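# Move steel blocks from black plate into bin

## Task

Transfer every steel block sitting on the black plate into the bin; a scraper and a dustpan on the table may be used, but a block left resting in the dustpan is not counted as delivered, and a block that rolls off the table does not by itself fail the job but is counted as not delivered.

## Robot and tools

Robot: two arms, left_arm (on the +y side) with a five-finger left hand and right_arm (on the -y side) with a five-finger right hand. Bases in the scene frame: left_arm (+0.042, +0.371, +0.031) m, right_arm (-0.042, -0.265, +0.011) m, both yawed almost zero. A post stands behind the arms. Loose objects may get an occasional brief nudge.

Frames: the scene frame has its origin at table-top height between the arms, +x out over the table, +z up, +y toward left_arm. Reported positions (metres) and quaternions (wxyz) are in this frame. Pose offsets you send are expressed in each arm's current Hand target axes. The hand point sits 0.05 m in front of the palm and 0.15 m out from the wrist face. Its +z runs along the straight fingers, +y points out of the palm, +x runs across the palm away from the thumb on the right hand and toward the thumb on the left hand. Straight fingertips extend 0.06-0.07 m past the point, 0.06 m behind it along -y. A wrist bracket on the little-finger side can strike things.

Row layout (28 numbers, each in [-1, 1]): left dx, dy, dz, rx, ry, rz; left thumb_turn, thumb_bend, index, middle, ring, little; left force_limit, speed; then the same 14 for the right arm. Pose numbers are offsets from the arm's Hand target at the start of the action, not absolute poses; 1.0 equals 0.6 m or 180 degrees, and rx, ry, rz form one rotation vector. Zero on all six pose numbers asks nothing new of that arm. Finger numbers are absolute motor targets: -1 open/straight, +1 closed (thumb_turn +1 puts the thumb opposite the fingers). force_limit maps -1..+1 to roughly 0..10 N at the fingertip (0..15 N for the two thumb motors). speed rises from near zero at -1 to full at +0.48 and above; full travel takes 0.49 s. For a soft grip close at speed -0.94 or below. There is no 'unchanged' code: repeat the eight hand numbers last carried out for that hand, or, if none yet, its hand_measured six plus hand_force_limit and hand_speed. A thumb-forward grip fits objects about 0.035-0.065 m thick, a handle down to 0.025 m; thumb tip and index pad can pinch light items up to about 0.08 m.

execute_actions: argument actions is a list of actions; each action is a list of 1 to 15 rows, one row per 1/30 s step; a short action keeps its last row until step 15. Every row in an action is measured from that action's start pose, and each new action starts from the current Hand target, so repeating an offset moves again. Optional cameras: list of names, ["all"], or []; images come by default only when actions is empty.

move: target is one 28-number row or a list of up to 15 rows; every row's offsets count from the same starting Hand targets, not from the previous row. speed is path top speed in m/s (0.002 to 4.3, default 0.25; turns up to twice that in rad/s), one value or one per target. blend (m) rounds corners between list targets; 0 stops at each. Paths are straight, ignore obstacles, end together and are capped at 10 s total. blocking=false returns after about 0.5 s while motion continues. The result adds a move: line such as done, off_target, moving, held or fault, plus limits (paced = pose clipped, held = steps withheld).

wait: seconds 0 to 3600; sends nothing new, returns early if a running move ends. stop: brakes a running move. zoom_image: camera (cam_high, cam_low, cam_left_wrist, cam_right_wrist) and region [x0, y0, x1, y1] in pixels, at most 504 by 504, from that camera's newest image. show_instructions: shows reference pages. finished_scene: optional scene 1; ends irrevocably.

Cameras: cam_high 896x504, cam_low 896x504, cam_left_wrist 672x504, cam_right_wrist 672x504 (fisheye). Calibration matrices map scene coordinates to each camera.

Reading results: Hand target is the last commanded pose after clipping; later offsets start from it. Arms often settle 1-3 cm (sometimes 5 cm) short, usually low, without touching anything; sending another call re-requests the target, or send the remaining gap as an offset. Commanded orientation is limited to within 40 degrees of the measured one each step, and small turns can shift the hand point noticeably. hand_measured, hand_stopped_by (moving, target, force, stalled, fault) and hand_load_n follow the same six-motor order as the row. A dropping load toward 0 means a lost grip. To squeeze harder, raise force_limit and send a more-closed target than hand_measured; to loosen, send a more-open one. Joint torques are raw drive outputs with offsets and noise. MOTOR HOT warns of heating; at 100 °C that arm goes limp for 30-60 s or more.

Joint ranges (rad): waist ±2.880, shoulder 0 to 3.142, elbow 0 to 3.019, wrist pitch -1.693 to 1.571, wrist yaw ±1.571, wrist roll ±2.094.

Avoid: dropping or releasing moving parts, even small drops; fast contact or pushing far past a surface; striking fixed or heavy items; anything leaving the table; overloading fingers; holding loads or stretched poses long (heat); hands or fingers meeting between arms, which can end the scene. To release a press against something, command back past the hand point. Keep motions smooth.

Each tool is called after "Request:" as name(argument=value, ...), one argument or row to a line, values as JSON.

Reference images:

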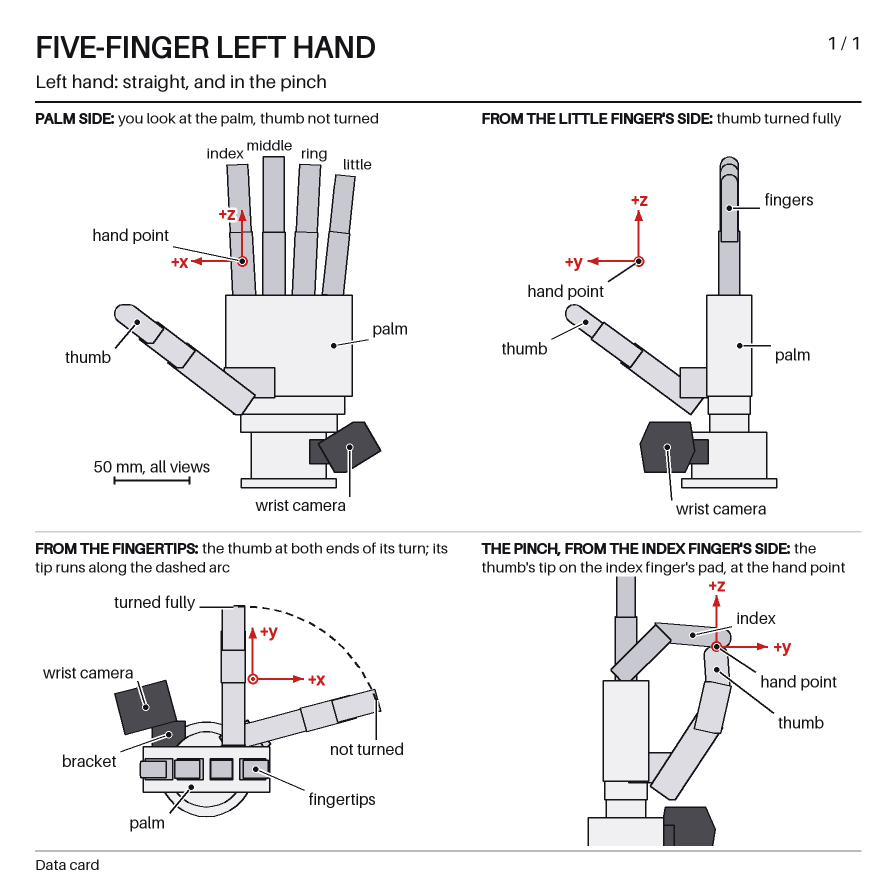

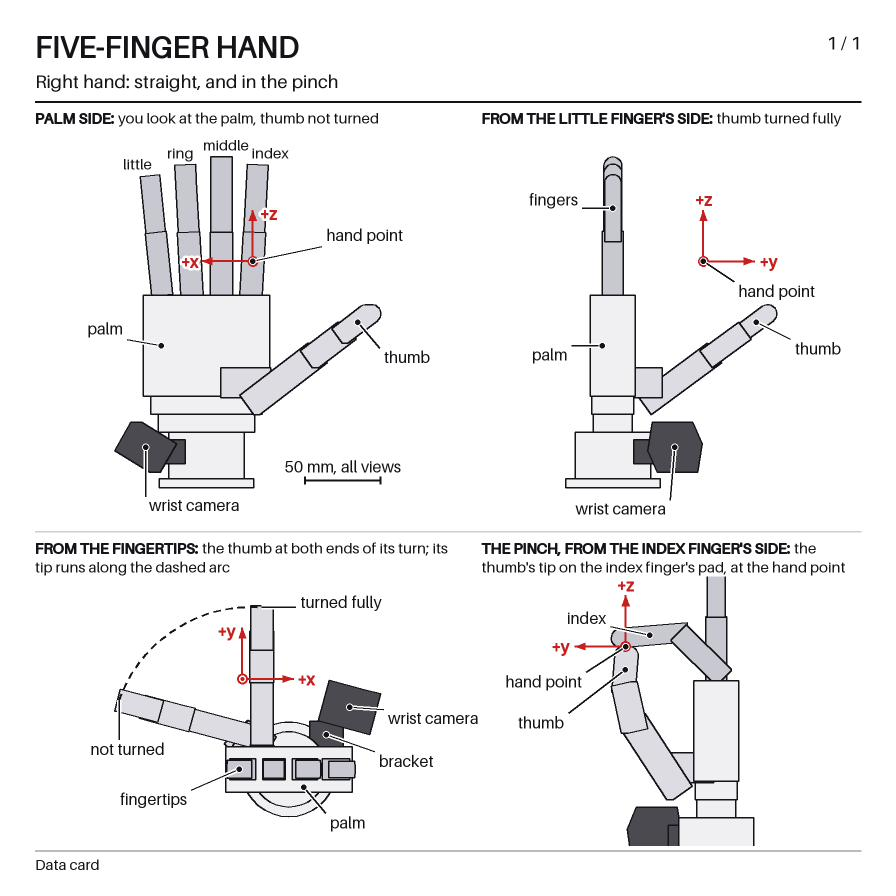

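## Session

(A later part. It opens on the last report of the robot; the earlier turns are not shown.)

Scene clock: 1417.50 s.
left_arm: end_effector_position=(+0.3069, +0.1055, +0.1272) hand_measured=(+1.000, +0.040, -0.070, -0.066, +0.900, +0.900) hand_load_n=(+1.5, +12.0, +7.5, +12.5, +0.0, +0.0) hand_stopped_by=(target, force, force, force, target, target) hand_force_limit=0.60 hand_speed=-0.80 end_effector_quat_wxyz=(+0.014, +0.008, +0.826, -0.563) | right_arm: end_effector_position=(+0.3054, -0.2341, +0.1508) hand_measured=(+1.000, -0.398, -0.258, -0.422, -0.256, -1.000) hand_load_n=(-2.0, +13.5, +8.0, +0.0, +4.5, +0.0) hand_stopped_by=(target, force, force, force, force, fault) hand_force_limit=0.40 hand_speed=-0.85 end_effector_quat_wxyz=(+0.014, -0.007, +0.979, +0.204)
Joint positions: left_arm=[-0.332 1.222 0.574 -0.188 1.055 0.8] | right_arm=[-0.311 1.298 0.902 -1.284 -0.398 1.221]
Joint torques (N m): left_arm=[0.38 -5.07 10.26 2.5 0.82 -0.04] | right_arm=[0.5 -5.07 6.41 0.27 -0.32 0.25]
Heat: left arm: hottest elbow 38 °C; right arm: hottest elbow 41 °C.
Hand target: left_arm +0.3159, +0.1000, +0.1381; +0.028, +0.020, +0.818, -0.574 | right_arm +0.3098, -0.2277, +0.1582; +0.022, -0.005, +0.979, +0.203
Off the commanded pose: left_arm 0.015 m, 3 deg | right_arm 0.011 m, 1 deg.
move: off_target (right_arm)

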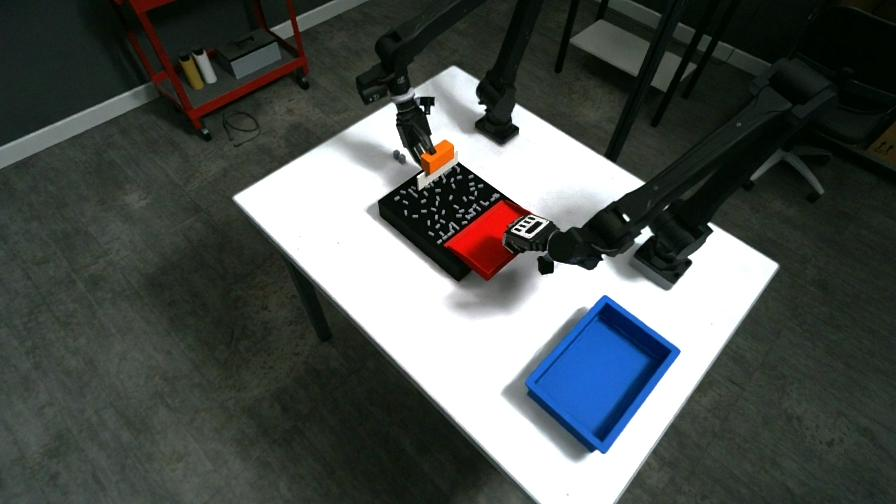

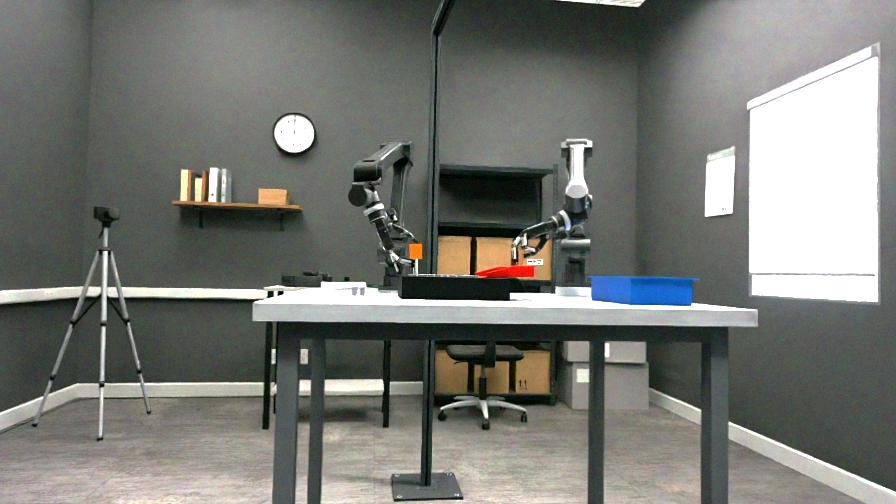

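Request:
move(
  target=[
    [0,0,0,0,0,0,1,0.5,0.7,0.7,0.9,0.9,0.6,-0.8,-0.0167,0.0685,0.0305,0,-0.0265,0.0612,1,0.1,0.3,0.3,0.3,-1,0.4,-0.85],
    [0,0,0,0,0,0,1,0.5,0.7,0.7,0.9,0.9,0.6,-0.8,-0.040,0.1598,0.0713,0,-0.0265,0.0612,1,0.1,0.3,0.3,0.3,-1,0.4,-0.85],
  ],
  speed=0.05,
  blend=[0.01, 0],
  cameras=["cam_high","cam_low","cam_right_wrist"],
)

Request:
zoom_image(
  camera="cam_high",
  region=[370, 120, 550, 290],
)

Request:
zoom_image(
  camera="cam_low",
  region=[400, 220, 500, 300],
)

Scene clock: 1431.17 s.
left_arm: end_effector_position=(+0.3069, +0.1055, +0.1272) hand_measured=(+1.000, +0.040, -0.070, -0.066, +0.900, +0.900) hand_load_n=(+1.5, +12.0, +7.5, +12.5, +0.0, +0.0) hand_stopped_by=(target, force, force, force, target, target) hand_force_limit=0.60 hand_speed=-0.80 end_effector_quat_wxyz=(+0.014, +0.008, +0.826, -0.563) | right_arm: end_effector_position=(+0.3265, -0.1305, +0.1521) hand_measured=(+1.000, -0.398, -0.258, -0.422, -0.256, -1.000) hand_load_n=(-2.5, +14.0, +7.0, +0.5, +5.0, +0.0) hand_stopped_by=(target, force, force, force, force, fault) hand_force_limit=0.40 hand_speed=-0.85 end_effector_quat_wxyz=(+0.036, +0.097, +0.974, +0.202)
Joint positions: left_arm=[-0.332 1.222 0.574 -0.188 1.055 0.8] | right_arm=[0.042 1.184 0.81 -1.063 -0.392 1.835]
Joint torques (N m): left_arm=[0.32 -4.95 10.28 2.58 0.83 -0.05] | right_arm=[0.67 -2.9 7.56 0.66 -0.05 0.26]
Heat: left arm: hottest elbow 38 °C; right arm: hottest elbow 40 °C.
Hand target: left_arm +0.3159, +0.1000, +0.1381; +0.028, +0.020, +0.818, -0.574 | right_arm +0.3339, -0.1228, +0.1582; +0.043, +0.098, +0.973, +0.204
Off the commanded pose: left_arm 0.015 m, 3 deg | right_arm 0.012 m, 1 deg.
move: off_target (right_arm)
cam_right_wrist: T_world_to_cam=[[-0.10962, 0.93044, 0.34965, 0.10401], [0.79408, -0.12961, 0.59383, -0.36847], [0.59784, 0.34275, -0.72464, 0.07477]] pos_world=[0.25929, -0.17016, 0.23662]

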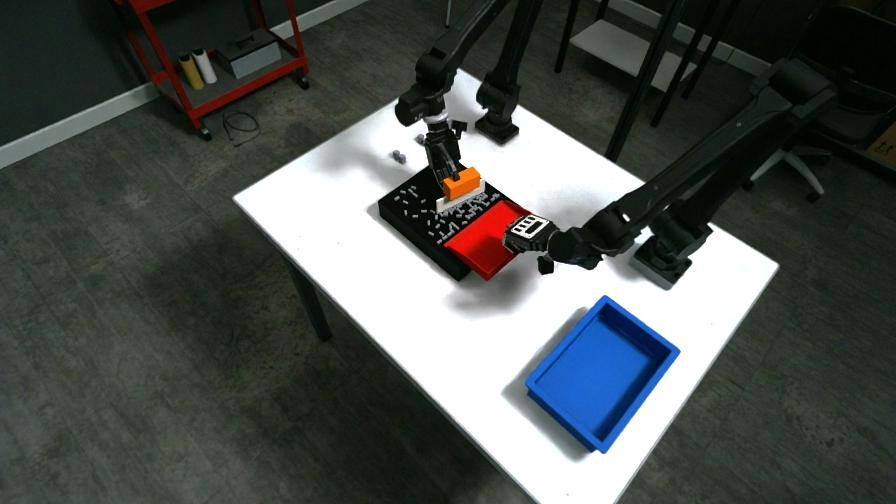

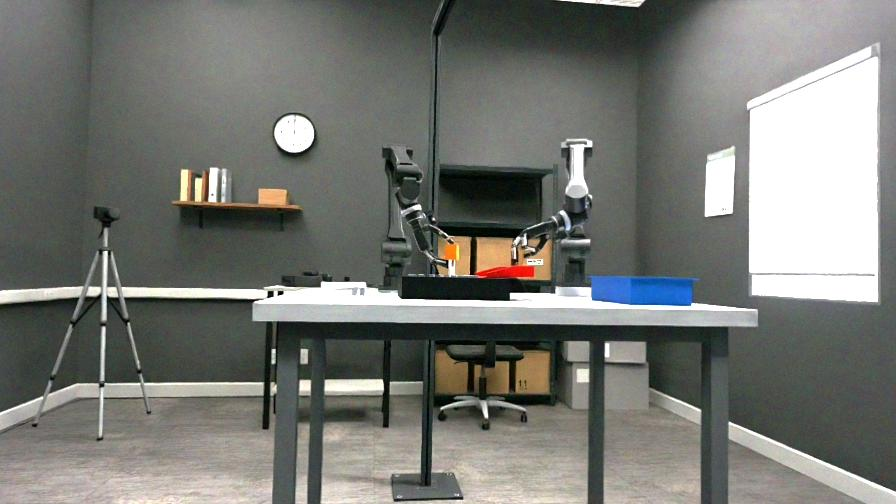

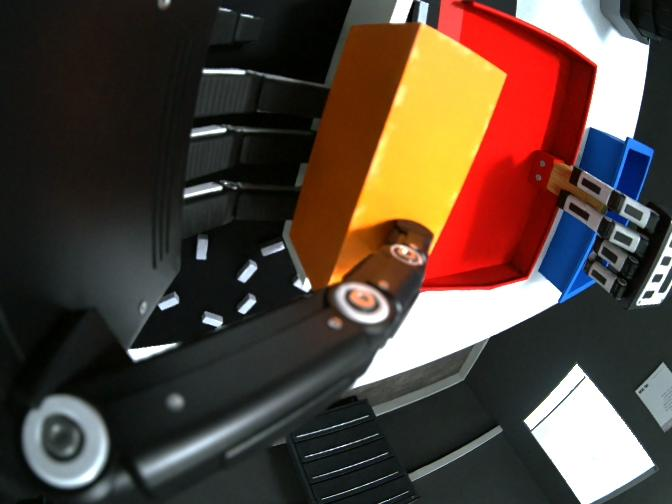

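Scaled by 2.800.

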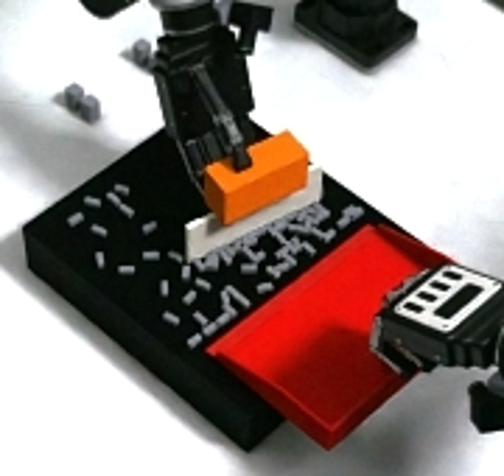

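Scaled by 5.040.

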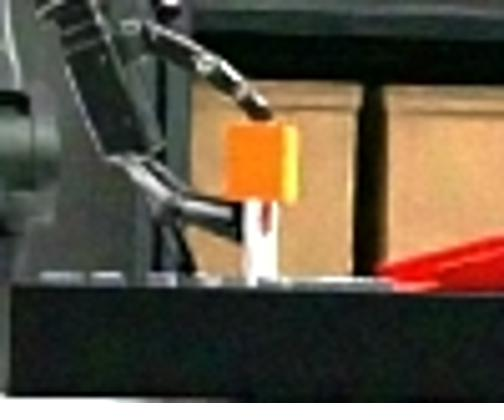

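Request:
move(
  target=[
    [0,0,0,0,0,0,1,0.5,0.7,0.7,0.9,0.9,0.6,-0.8,-0.0007,0.0782,0.034,0,0,0,1,0.1,0.3,0.3,0.3,-1,0.4,-0.85],
  ],
  speed=0.04,
  cameras=["cam_high","cam_low"],
)

Request:
zoom_image(
  camera="cam_high",
  region=[420, 140, 550, 270],
)

Request:
zoom_image(
  camera="cam_low",
  region=[420, 220, 520, 300],
)

Scene clock: 1440.03 s.
left_arm: end_effector_position=(+0.3072, +0.1059, +0.1268) hand_measured=(+1.000, +0.040, -0.070, -0.066, +0.900, +0.900) hand_load_n=(+1.5, +12.0, +8.0, +12.5, +0.0, +0.0) hand_stopped_by=(target, force, force, force, target, target) hand_force_limit=0.60 hand_speed=-0.80 end_effector_quat_wxyz=(+0.013, +0.006, +0.827, -0.563) | right_arm: end_effector_position=(+0.3341, -0.0840, +0.1516) hand_measured=(+1.000, -0.398, -0.258, -0.422, -0.256, -1.000) hand_load_n=(-3.5, +14.0, +6.0, +0.0, +5.0, +0.0) hand_stopped_by=(target, force, force, force, force, fault) hand_force_limit=0.40 hand_speed=-0.85 end_effector_quat_wxyz=(+0.038, +0.096, +0.974, +0.200)
Joint positions: left_arm=[-0.331 1.223 0.574 -0.188 1.055 0.798] | right_arm=[0.189 1.207 0.826 -0.994 -0.363 1.99]
Joint torques (N m): left_arm=[0.38 -5.01 10.32 2.54 0.82 -0.04] | right_arm=[0.91 -1.96 8.75 0.65 -0.06 0.28]
Heat: left arm: hottest elbow 38 °C; right arm: hottest elbow 40 °C.
Hand target: left_arm +0.3159, +0.1000, +0.1381; +0.028, +0.020, +0.818, -0.574 | right_arm +0.3449, -0.0728, +0.1587; +0.043, +0.098, +0.973, +0.204
Off the commanded pose: left_arm 0.015 m, 3 deg | right_arm 0.017 m, 1 deg.
move: off_target (right_arm)

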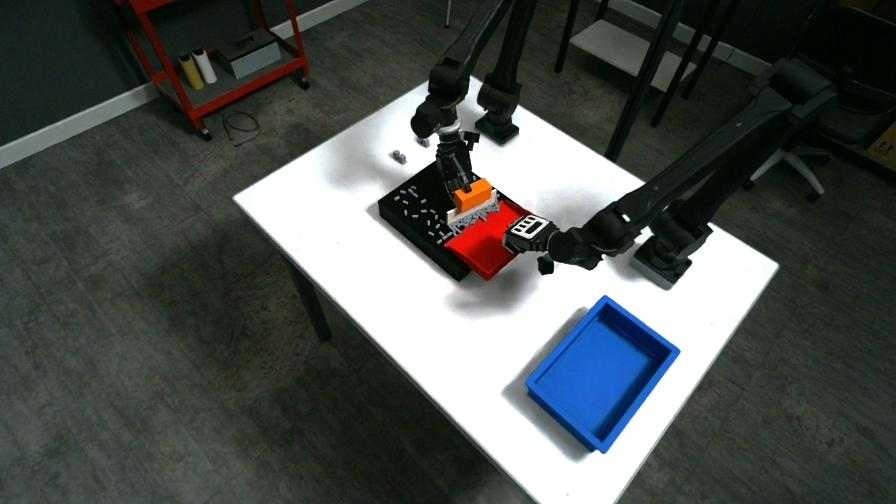

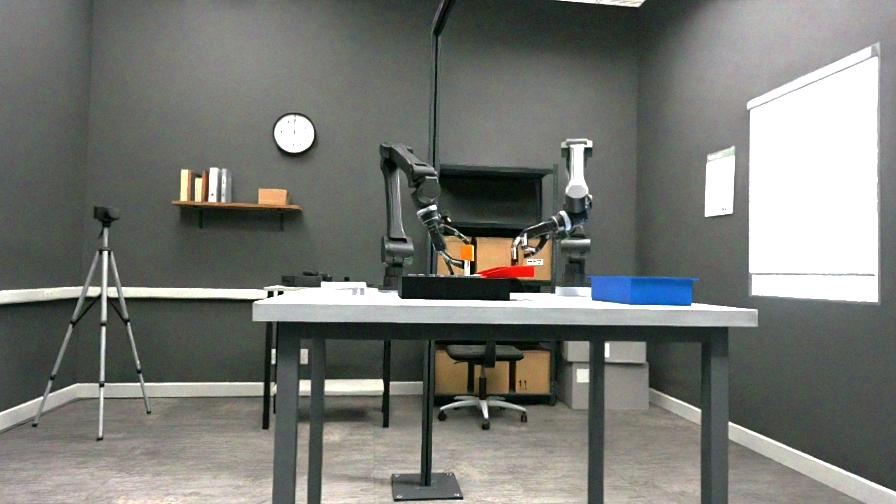

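Scaled by 3.877.

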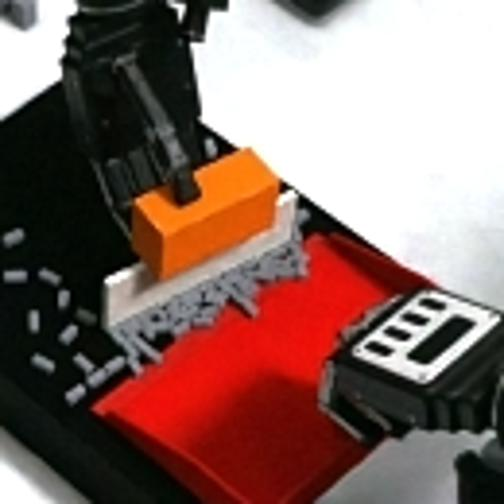

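Scaled by 5.040.

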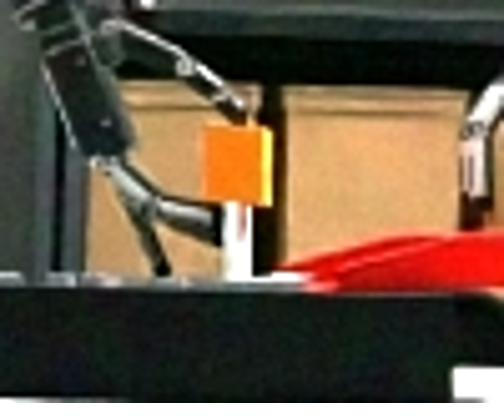

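Request:
move(
  target=[
    [0,0,0,0,0,0,1,0.5,0.7,0.7,0.9,0.9,0.6,-0.8,0,0.0203,0.0088,0,0,0,1,0.1,0.3,0.3,0.3,-1,0.4,-0.85],
    [0,0,0,0,0,0,1,0.5,0.7,0.7,0.9,0.9,0.6,-0.8,0.0095,0.0482,0.0205,0,0.0265,-0.0612,1,0.1,0.3,0.3,0.3,-1,0.4,-0.85],
  ],
  speed=0.04,
  cameras=["cam_high","cam_low","cam_right_wrist"],
)

Request:
zoom_image(
  camera="cam_high",
  region=[420, 140, 550, 270],
)

Request:
zoom_image(
  camera="cam_low",
  region=[420, 220, 520, 300],
)

Scene clock: 1451.73 s.
left_arm: end_effector_position=(+0.3080, +0.1067, +0.1268) hand_measured=(+1.000, +0.040, -0.070, -0.066, +0.900, +0.900) hand_load_n=(+0.5, +12.0, +7.5, +12.5, +0.0, +0.0) hand_stopped_by=(target, force, force, force, target, target) hand_force_limit=0.60 hand_speed=-0.80 end_effector_quat_wxyz=(+0.014, +0.005, +0.827, -0.563) | right_arm: end_effector_position=(+0.3456, -0.0568, +0.1530) hand_measured=(+1.000, -0.398, -0.258, -0.422, -0.256, -1.000) hand_load_n=(-2.5, +14.0, +7.0, +0.0, +4.0, +0.0) hand_stopped_by=(target, force, force, force, force, fault) hand_force_limit=0.40 hand_speed=-0.85 end_effector_quat_wxyz=(+0.024, +0.021, +0.980, +0.197)
Joint positions: left_arm=[-0.328 1.223 0.574 -0.188 1.055 0.798] | right_arm=[0.23 1.307 0.919 -1.03 -0.372 1.87]
Joint torques (N m): left_arm=[0.56 -5.13 10.33 2.61 0.83 -0.04] | right_arm=[1.2 -3.25 8.66 -0.24 -0.46 -0.1]
Heat: left arm: hottest elbow 38 °C; right arm: hottest elbow 41 °C.
Hand target: left_arm +0.3159, +0.1000, +0.1381; +0.028, +0.020, +0.818, -0.574 | right_arm +0.3459, -0.0409, +0.1590; +0.022, -0.005, +0.979, +0.203
Off the commanded pose: left_arm 0.015 m, 3 deg | right_arm 0.017 m, 3 deg.
move: off_target (right_arm)
cam_right_wrist: T_world_to_cam=[[-0.25337, 0.90741, 0.33527, 0.08782], [0.79962, 0.0014, 0.6005, -0.36998], [0.54443, 0.42024, -0.72594, 0.06186]] pos_world=[0.28441, -0.10517, 0.23764]

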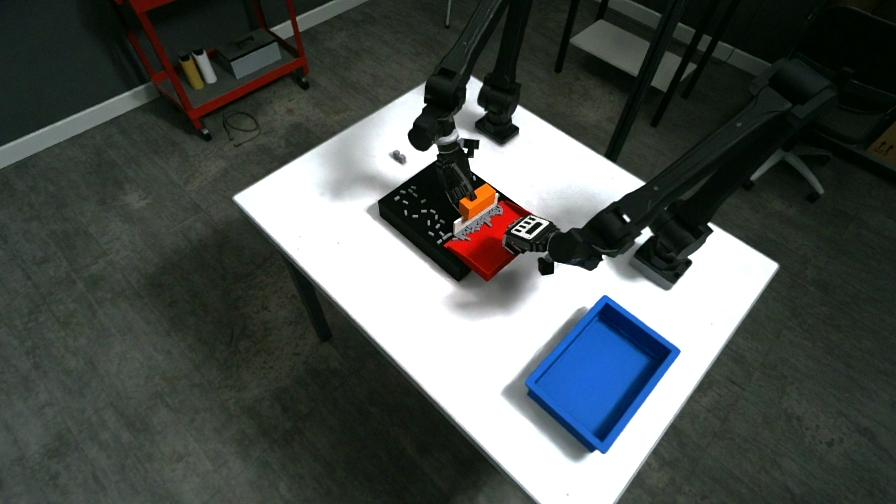

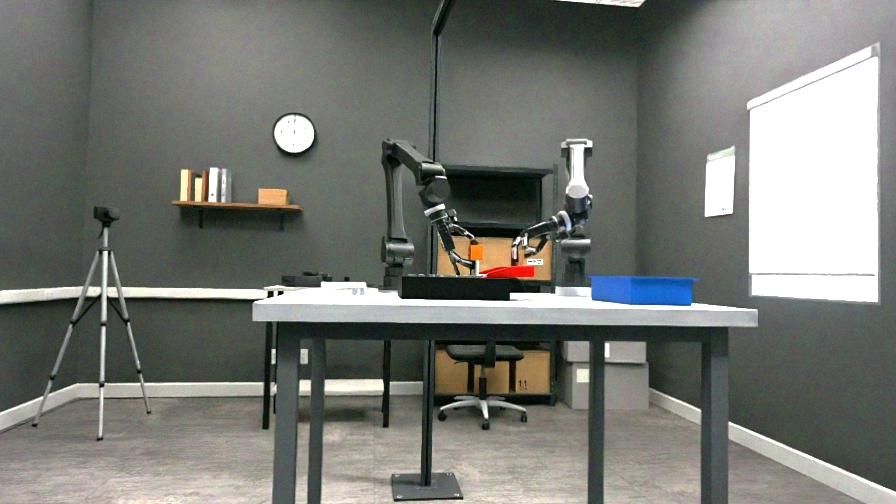

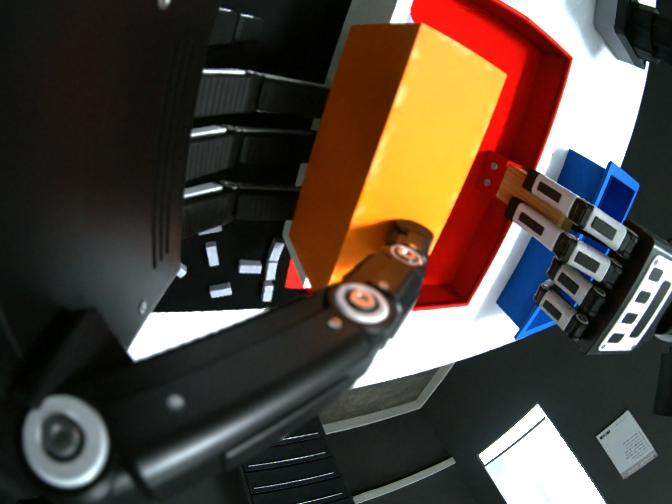

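Scaled by 3.877.

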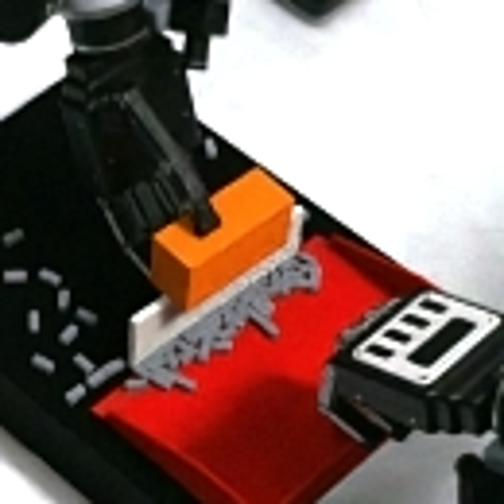

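Scaled by 5.040.

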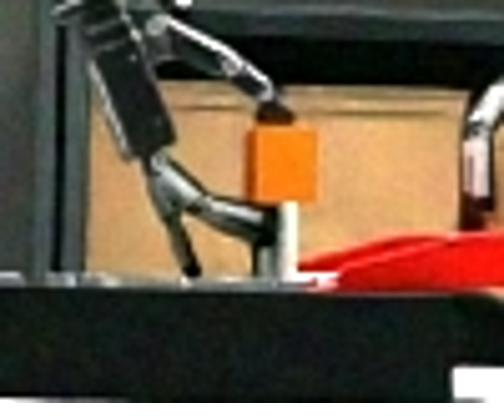

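Request:
move(
  target=[
    [0,0,0,0,0,0,1,0.5,0.7,0.7,0.9,0.9,0.6,-0.8,0,0.003,-0.0076,0,0,0,1,0.1,0.3,0.3,0.3,-1,0.4,-0.85],
    [0,0,0,0,0,0,1,0.5,0.7,0.7,0.9,0.9,0.6,-0.8,0,0.0568,0.0155,0,0,0,1,0.1,0.3,0.3,0.3,-1,0.4,-0.85],
  ],
  speed=0.04,
  cameras=["cam_high","cam_low","cam_right_wrist"],
)

Request:
zoom_image(
  camera="cam_high",
  region=[420, 140, 550, 270],
)

Request:
zoom_image(
  camera="cam_low",
  region=[420, 220, 540, 300],
)

Scene clock: 1460.03 s.
left_arm: end_effector_position=(+0.3076, +0.1080, +0.1256) hand_measured=(+1.000, +0.040, -0.070, -0.066, +0.900, +0.900) hand_load_n=(+1.0, +13.0, +7.5, +12.5, +0.0, +0.0) hand_stopped_by=(target, force, force, force, target, target) hand_force_limit=0.60 hand_speed=-0.80 end_effector_quat_wxyz=(+0.014, +0.003, +0.827, -0.562) | right_arm: end_effector_position=(+0.3375, -0.0221, +0.1568) hand_measured=(+1.000, -0.398, -0.258, -0.422, -0.256, -1.000) hand_load_n=(-3.0, +14.0, +6.5, +0.0, +5.0, +0.0) hand_stopped_by=(target, force, force, force, force, fault) hand_force_limit=0.40 hand_speed=-0.85 end_effector_quat_wxyz=(+0.017, +0.000, +0.980, +0.197)
Joint positions: left_arm=[-0.325 1.223 0.571 -0.188 1.055 0.798] | right_arm=[0.321 1.321 0.944 -1.03 -0.364 1.919]
Joint torques (N m): left_arm=[0.44 -5.07 10.48 2.56 0.83 -0.04] | right_arm=[1.2 -3.31 8.92 0.65 -0.19 0.22]
Heat: left arm: hottest elbow 38 °C; right arm: hottest elbow 41 °C.
Hand target: left_arm +0.3159, +0.1000, +0.1381; +0.028, +0.020, +0.818, -0.574 | right_arm +0.3457, -0.0059, +0.1640; +0.022, -0.005, +0.979, +0.203
Off the commanded pose: left_arm 0.017 m, 3 deg | right_arm 0.020 m, 1 deg.
move: off_target (right_arm)
cam_right_wrist: T_world_to_cam=[[-0.29089, 0.89617, 0.33506, 0.06554], [0.80268, 0.03802, 0.59519, -0.36525], [0.52066, 0.44208, -0.7304, 0.06367]] pos_world=[0.27909, -0.07299, 0.24194]

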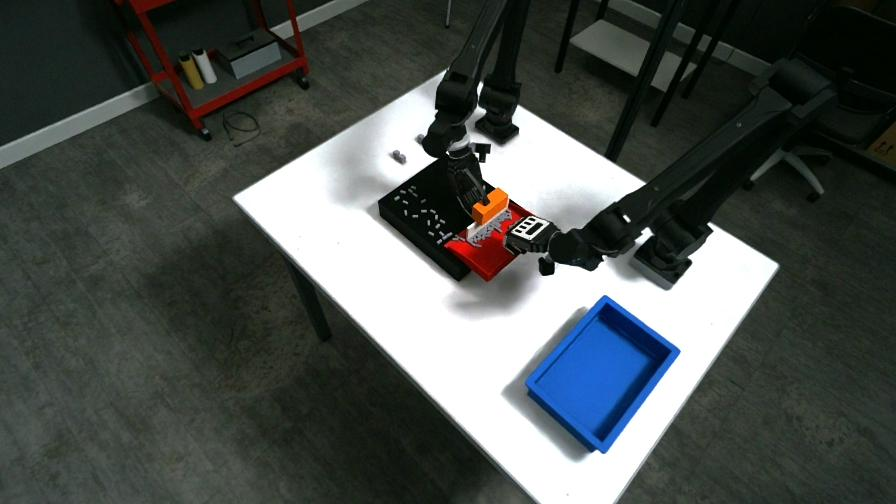

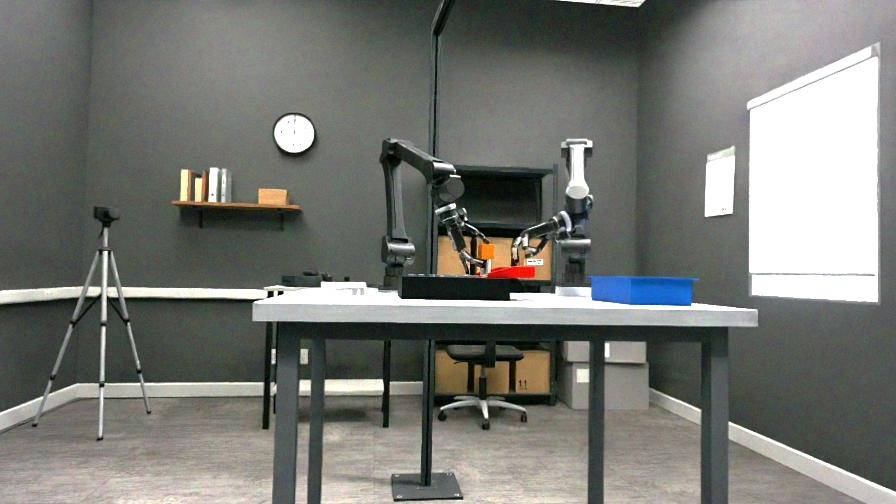

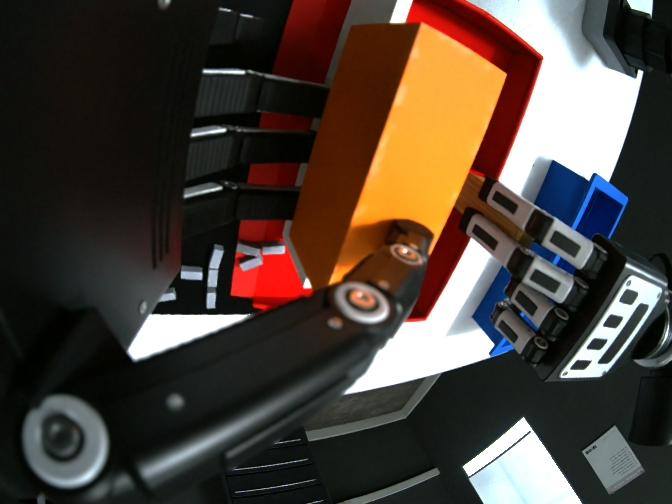

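Scaled by 3.877.

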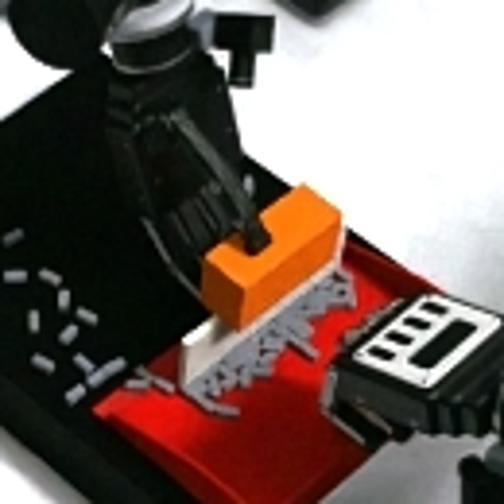

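Scaled by 4.200.

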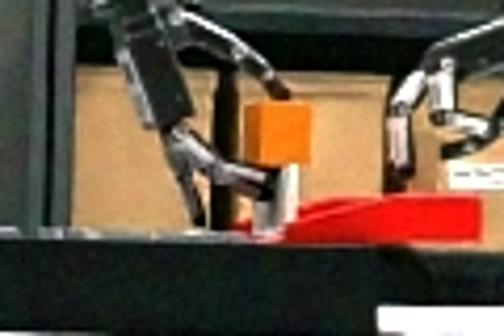

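Request:
move(
  target=[
    [0,0,0,0,0,0,1,0.5,0.7,0.7,0.9,0.9,0.6,-0.8,0,0.0199,-0.0459,0,0,0,1,0.1,0.3,0.3,0.3,-1,0.4,-0.85],
    [0,0,0,0,0,0,1,0.5,0.7,0.7,0.9,0.9,0.6,-0.8,-0.06,-0.2983,-0.2,0,0,0,1,0.1,0.3,0.3,0.3,-1,0.4,-0.85],
  ],
  speed=0.15,
  cameras=["cam_high","cam_low","cam_right_wrist"],
)

Request:
zoom_image(
  camera="cam_high",
  region=[370, 120, 550, 290],
)

Request:
zoom_image(
  camera="cam_high",
  region=[430, 140, 530, 240],
)

Scene clock: 1470.77 s.
left_arm: end_effector_position=(+0.3076, +0.1080, +0.1256) hand_measured=(+1.000, +0.040, -0.070, -0.066, +0.900, +0.900) hand_load_n=(+0.5, +12.5, +7.5, +13.0, +0.0, +0.0) hand_stopped_by=(target, force, force, force, target, target) hand_force_limit=0.60 hand_speed=-0.80 end_effector_quat_wxyz=(+0.014, +0.003, +0.827, -0.562) | right_arm: end_effector_position=(+0.3652, -0.2160, +0.1838) hand_measured=(+1.000, -0.398, -0.258, -0.422, -0.256, -1.000) hand_load_n=(-0.5, +12.5, +9.5, +0.0, +4.5, +0.0) hand_stopped_by=(target, force, force, force, force, fault) hand_force_limit=0.40 hand_speed=-0.85 end_effector_quat_wxyz=(-0.002, +0.008, +0.980, +0.200)
Joint positions: left_arm=[-0.325 1.223 0.571 -0.188 1.055 0.798] | right_arm=[-0.211 1.407 1.105 -1.36 -0.393 1.355]
Joint torques (N m): left_arm=[0.26 -5.13 10.51 2.58 0.83 -0.03] | right_arm=[-1.44 -5.42 10.17 -0.4 -0.58 -0.1]
Heat: left arm: hottest elbow 39 °C; right arm: hottest elbow 42 °C.
Hand target: left_arm +0.3159, +0.1000, +0.1381; +0.028, +0.020, +0.818, -0.574 | right_arm +0.3798, -0.2179, +0.2044; +0.022, -0.005, +0.979, +0.203
Off the commanded pose: left_arm 0.017 m, 3 deg | right_arm 0.025 m, 3 deg.
move: off_target (right_arm)
cam_right_wrist: T_world_to_cam=[[-0.27003, 0.8959, 0.35278, 0.22733], [0.82608, 0.02734, 0.56288, -0.40114], [0.49464, 0.44342, -0.74747, 0.16758]] pos_world=[0.30986, -0.267, 0.27086]

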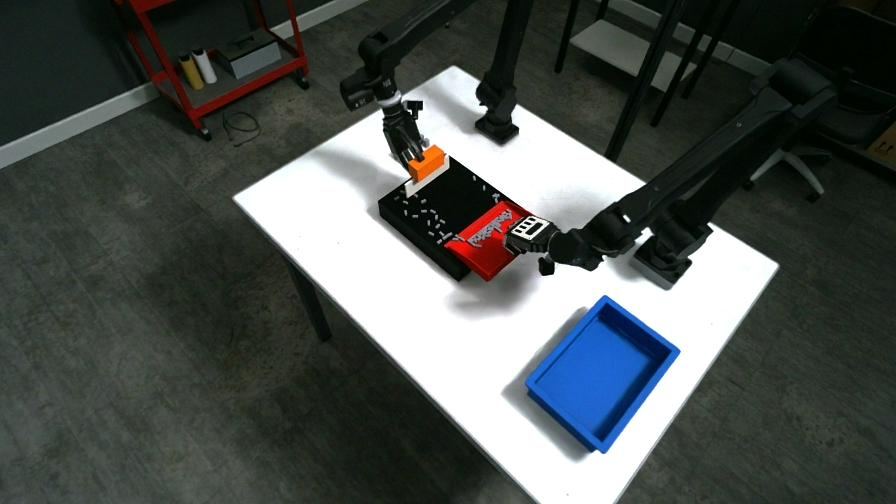

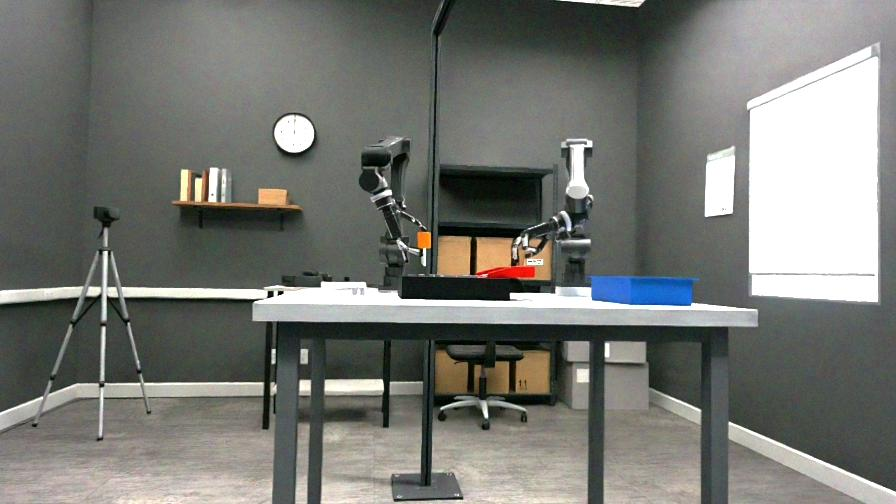

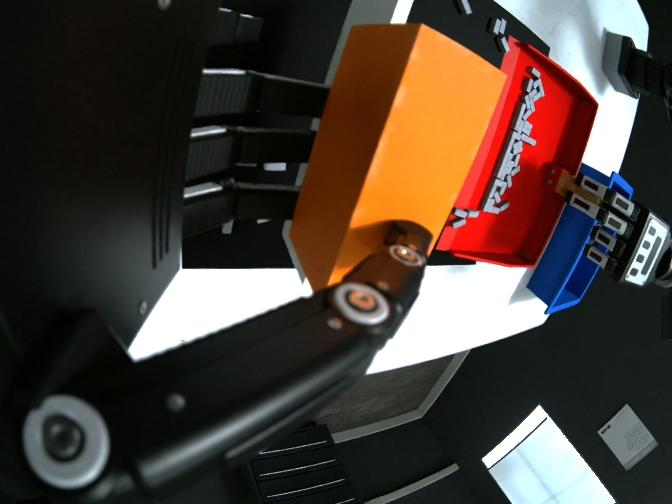

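Scaled by 2.800.

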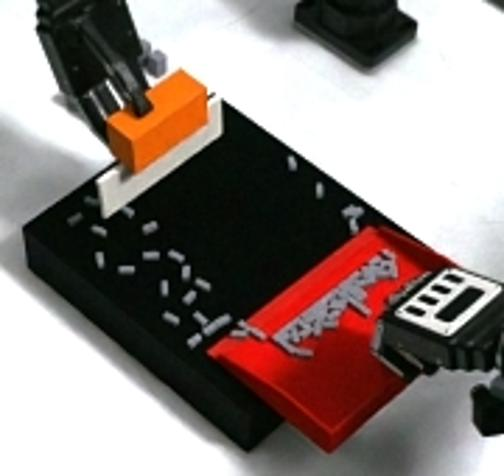

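Scaled by 5.040.

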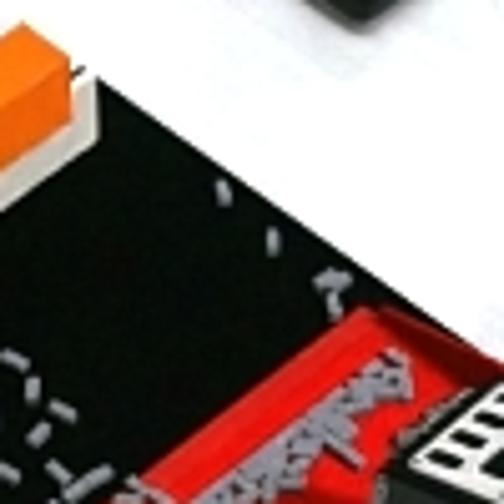

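Request:
move(
  target=[
    [0,0,0,0,0,0,1,0.5,0.7,0.7,0.9,0.9,0.6,-0.8,-0.1009,-0.0673,-0.046,0,0,0,1,0.1,0.3,0.3,0.3,-1,0.4,-0.85],
  ],
  speed=0.12,
  cameras=["cam_high","cam_low"],
)

Request:
zoom_image(
  camera="cam_high",
  region=[370, 130, 460, 220],
)

Request:
zoom_image(
  camera="cam_low",
  region=[380, 220, 480, 300],
)

Scene clock: 1479.50 s.
left_arm: end_effector_position=(+0.3076, +0.1080, +0.1256) hand_measured=(+1.000, +0.040, -0.070, -0.066, +0.900, +0.900) hand_load_n=(+0.5, +12.5, +7.5, +12.5, +0.0, +0.0) hand_stopped_by=(target, force, force, force, target, target) hand_force_limit=0.60 hand_speed=-0.80 end_effector_quat_wxyz=(+0.014, +0.003, +0.827, -0.562) | right_arm: end_effector_position=(+0.4287, -0.2621, +0.1967) hand_measured=(+1.000, -0.398, -0.258, -0.422, -0.256, -1.000) hand_load_n=(-0.5, +12.5, +9.0, +0.0, +4.5, +0.0) hand_stopped_by=(target, force, force, force, force, fault) hand_force_limit=0.40 hand_speed=-0.85 end_effector_quat_wxyz=(+0.003, +0.006, +0.979, +0.204)
Joint positions: left_arm=[-0.325 1.223 0.571 -0.188 1.055 0.798] | right_arm=[-0.283 1.585 1.333 -1.432 -0.395 1.275]
Joint torques (N m): left_arm=[0.5 -5.07 10.51 2.59 0.84 -0.05] | right_arm=[-1.44 -7.88 10.24 -0.49 -0.41 -0.08]
Heat: left arm: hottest elbow 40 °C; right arm: hottest elbow 42 °C.
Hand target: left_arm +0.3159, +0.1000, +0.1381; +0.028, +0.020, +0.818, -0.574 | right_arm +0.4399, -0.2659, +0.2164; +0.022, -0.005, +0.979, +0.203
Off the commanded pose: left_arm 0.017 m, 3 deg | right_arm 0.023 m, 3 deg.
move: off_target (right_arm)

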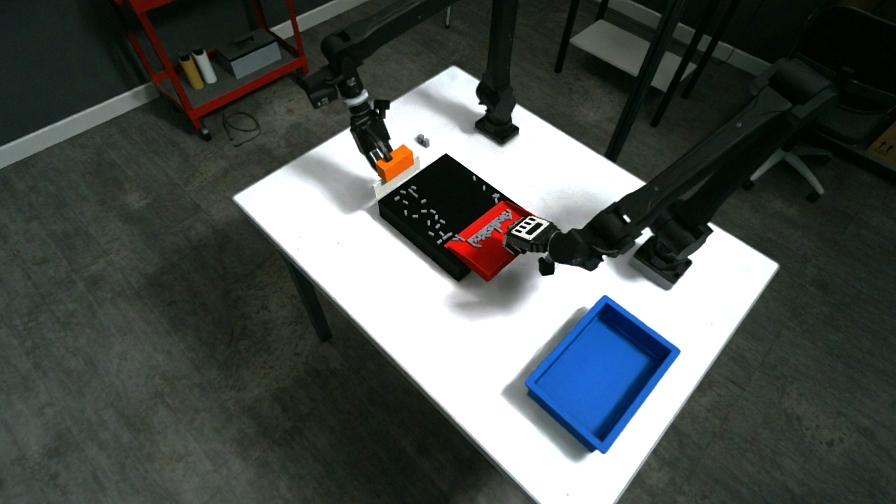

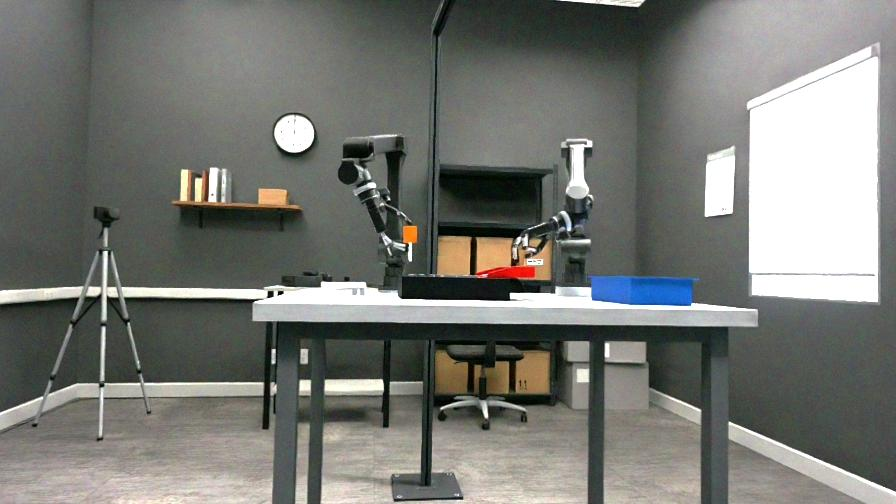

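Scaled by 5.600.

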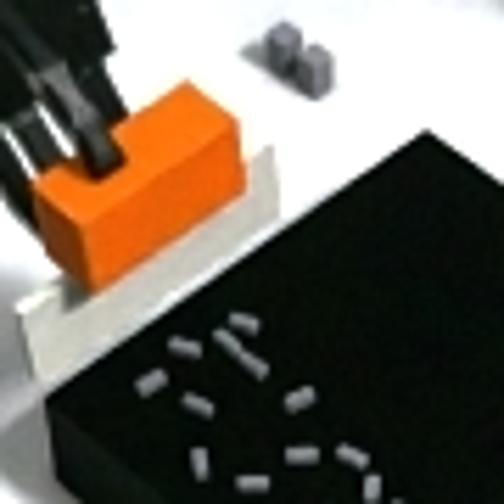

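Scaled by 5.040.

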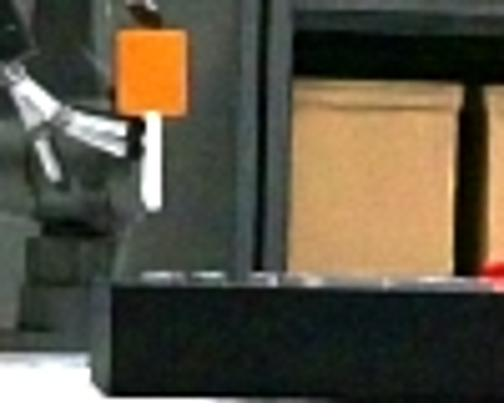

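Request:
move(
  target=[
    [0,0,0,0,0,0,1,0.5,0.7,0.7,0.9,0.9,0.6,-0.8,0,-0.0331,0.0489,0,0,0,1,0.1,0.3,0.3,0.3,-1,0.4,-0.85],
  ],
  speed=0.08,
  cameras=["cam_high","cam_low"],
)

Request:
zoom_image(
  camera="cam_high",
  region=[370, 130, 460, 220],
)

Request:
zoom_image(
  camera="cam_low",
  region=[380, 220, 480, 300],
)

Scene clock: 1487.87 s.
left_arm: end_effector_position=(+0.3076, +0.1080, +0.1256) hand_measured=(+1.000, +0.040, -0.070, -0.066, +0.900, +0.900) hand_load_n=(+1.0, +12.5, +7.5, +13.0, +0.0, +0.0) hand_stopped_by=(target, force, force, force, target, target) hand_force_limit=0.60 hand_speed=-0.80 end_effector_quat_wxyz=(+0.014, +0.003, +0.827, -0.562) | right_arm: end_effector_position=(+0.4369, -0.2688, +0.1736) hand_measured=(+1.000, -0.398, -0.258, -0.422, -0.256, -1.000) hand_load_n=(-0.5, +12.5, +9.0, +0.0, +4.5, +0.0) hand_stopped_by=(target, force, force, force, force, fault) hand_force_limit=0.40 hand_speed=-0.85 end_effector_quat_wxyz=(+0.008, +0.004, +0.979, +0.203)
Joint positions: left_arm=[-0.325 1.223 0.571 -0.188 1.055 0.798] | right_arm=[-0.293 1.621 1.315 -1.371 -0.395 1.261]
Joint torques (N m): left_arm=[0.26 -5.3 10.48 2.55 0.82 -0.04] | right_arm=[-1.9 -8.41 7.3 0.24 -0.37 -0.09]
Heat: left arm: hottest elbow 40 °C; right arm: hottest elbow 42 °C.
Hand target: left_arm +0.3159, +0.1000, +0.1381; +0.028, +0.020, +0.818, -0.574 | right_arm +0.4415, -0.2725, +0.1816; +0.022, -0.005, +0.979, +0.203
Off the commanded pose: left_arm 0.017 m, 3 deg | right_arm 0.010 m, 2 deg.
move: done

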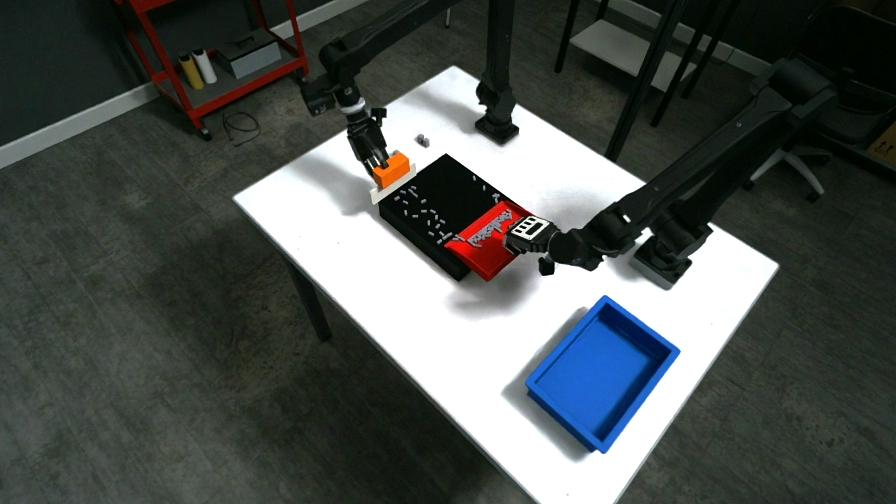

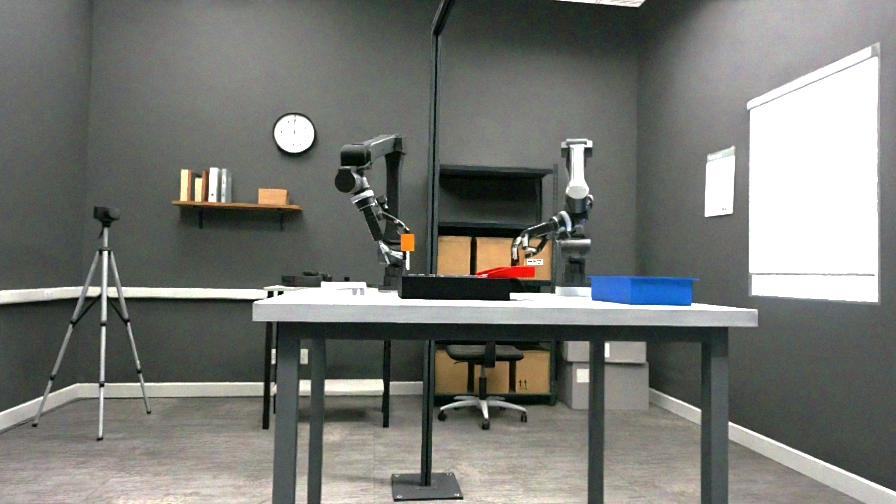

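Scaled by 5.600.

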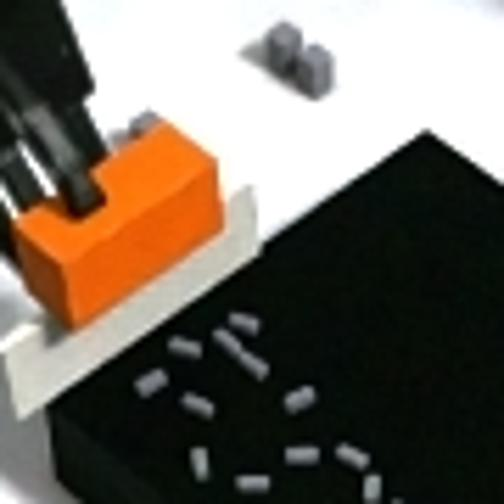

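Scaled by 5.040.

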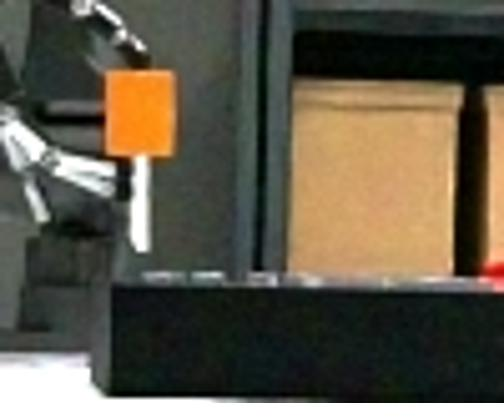

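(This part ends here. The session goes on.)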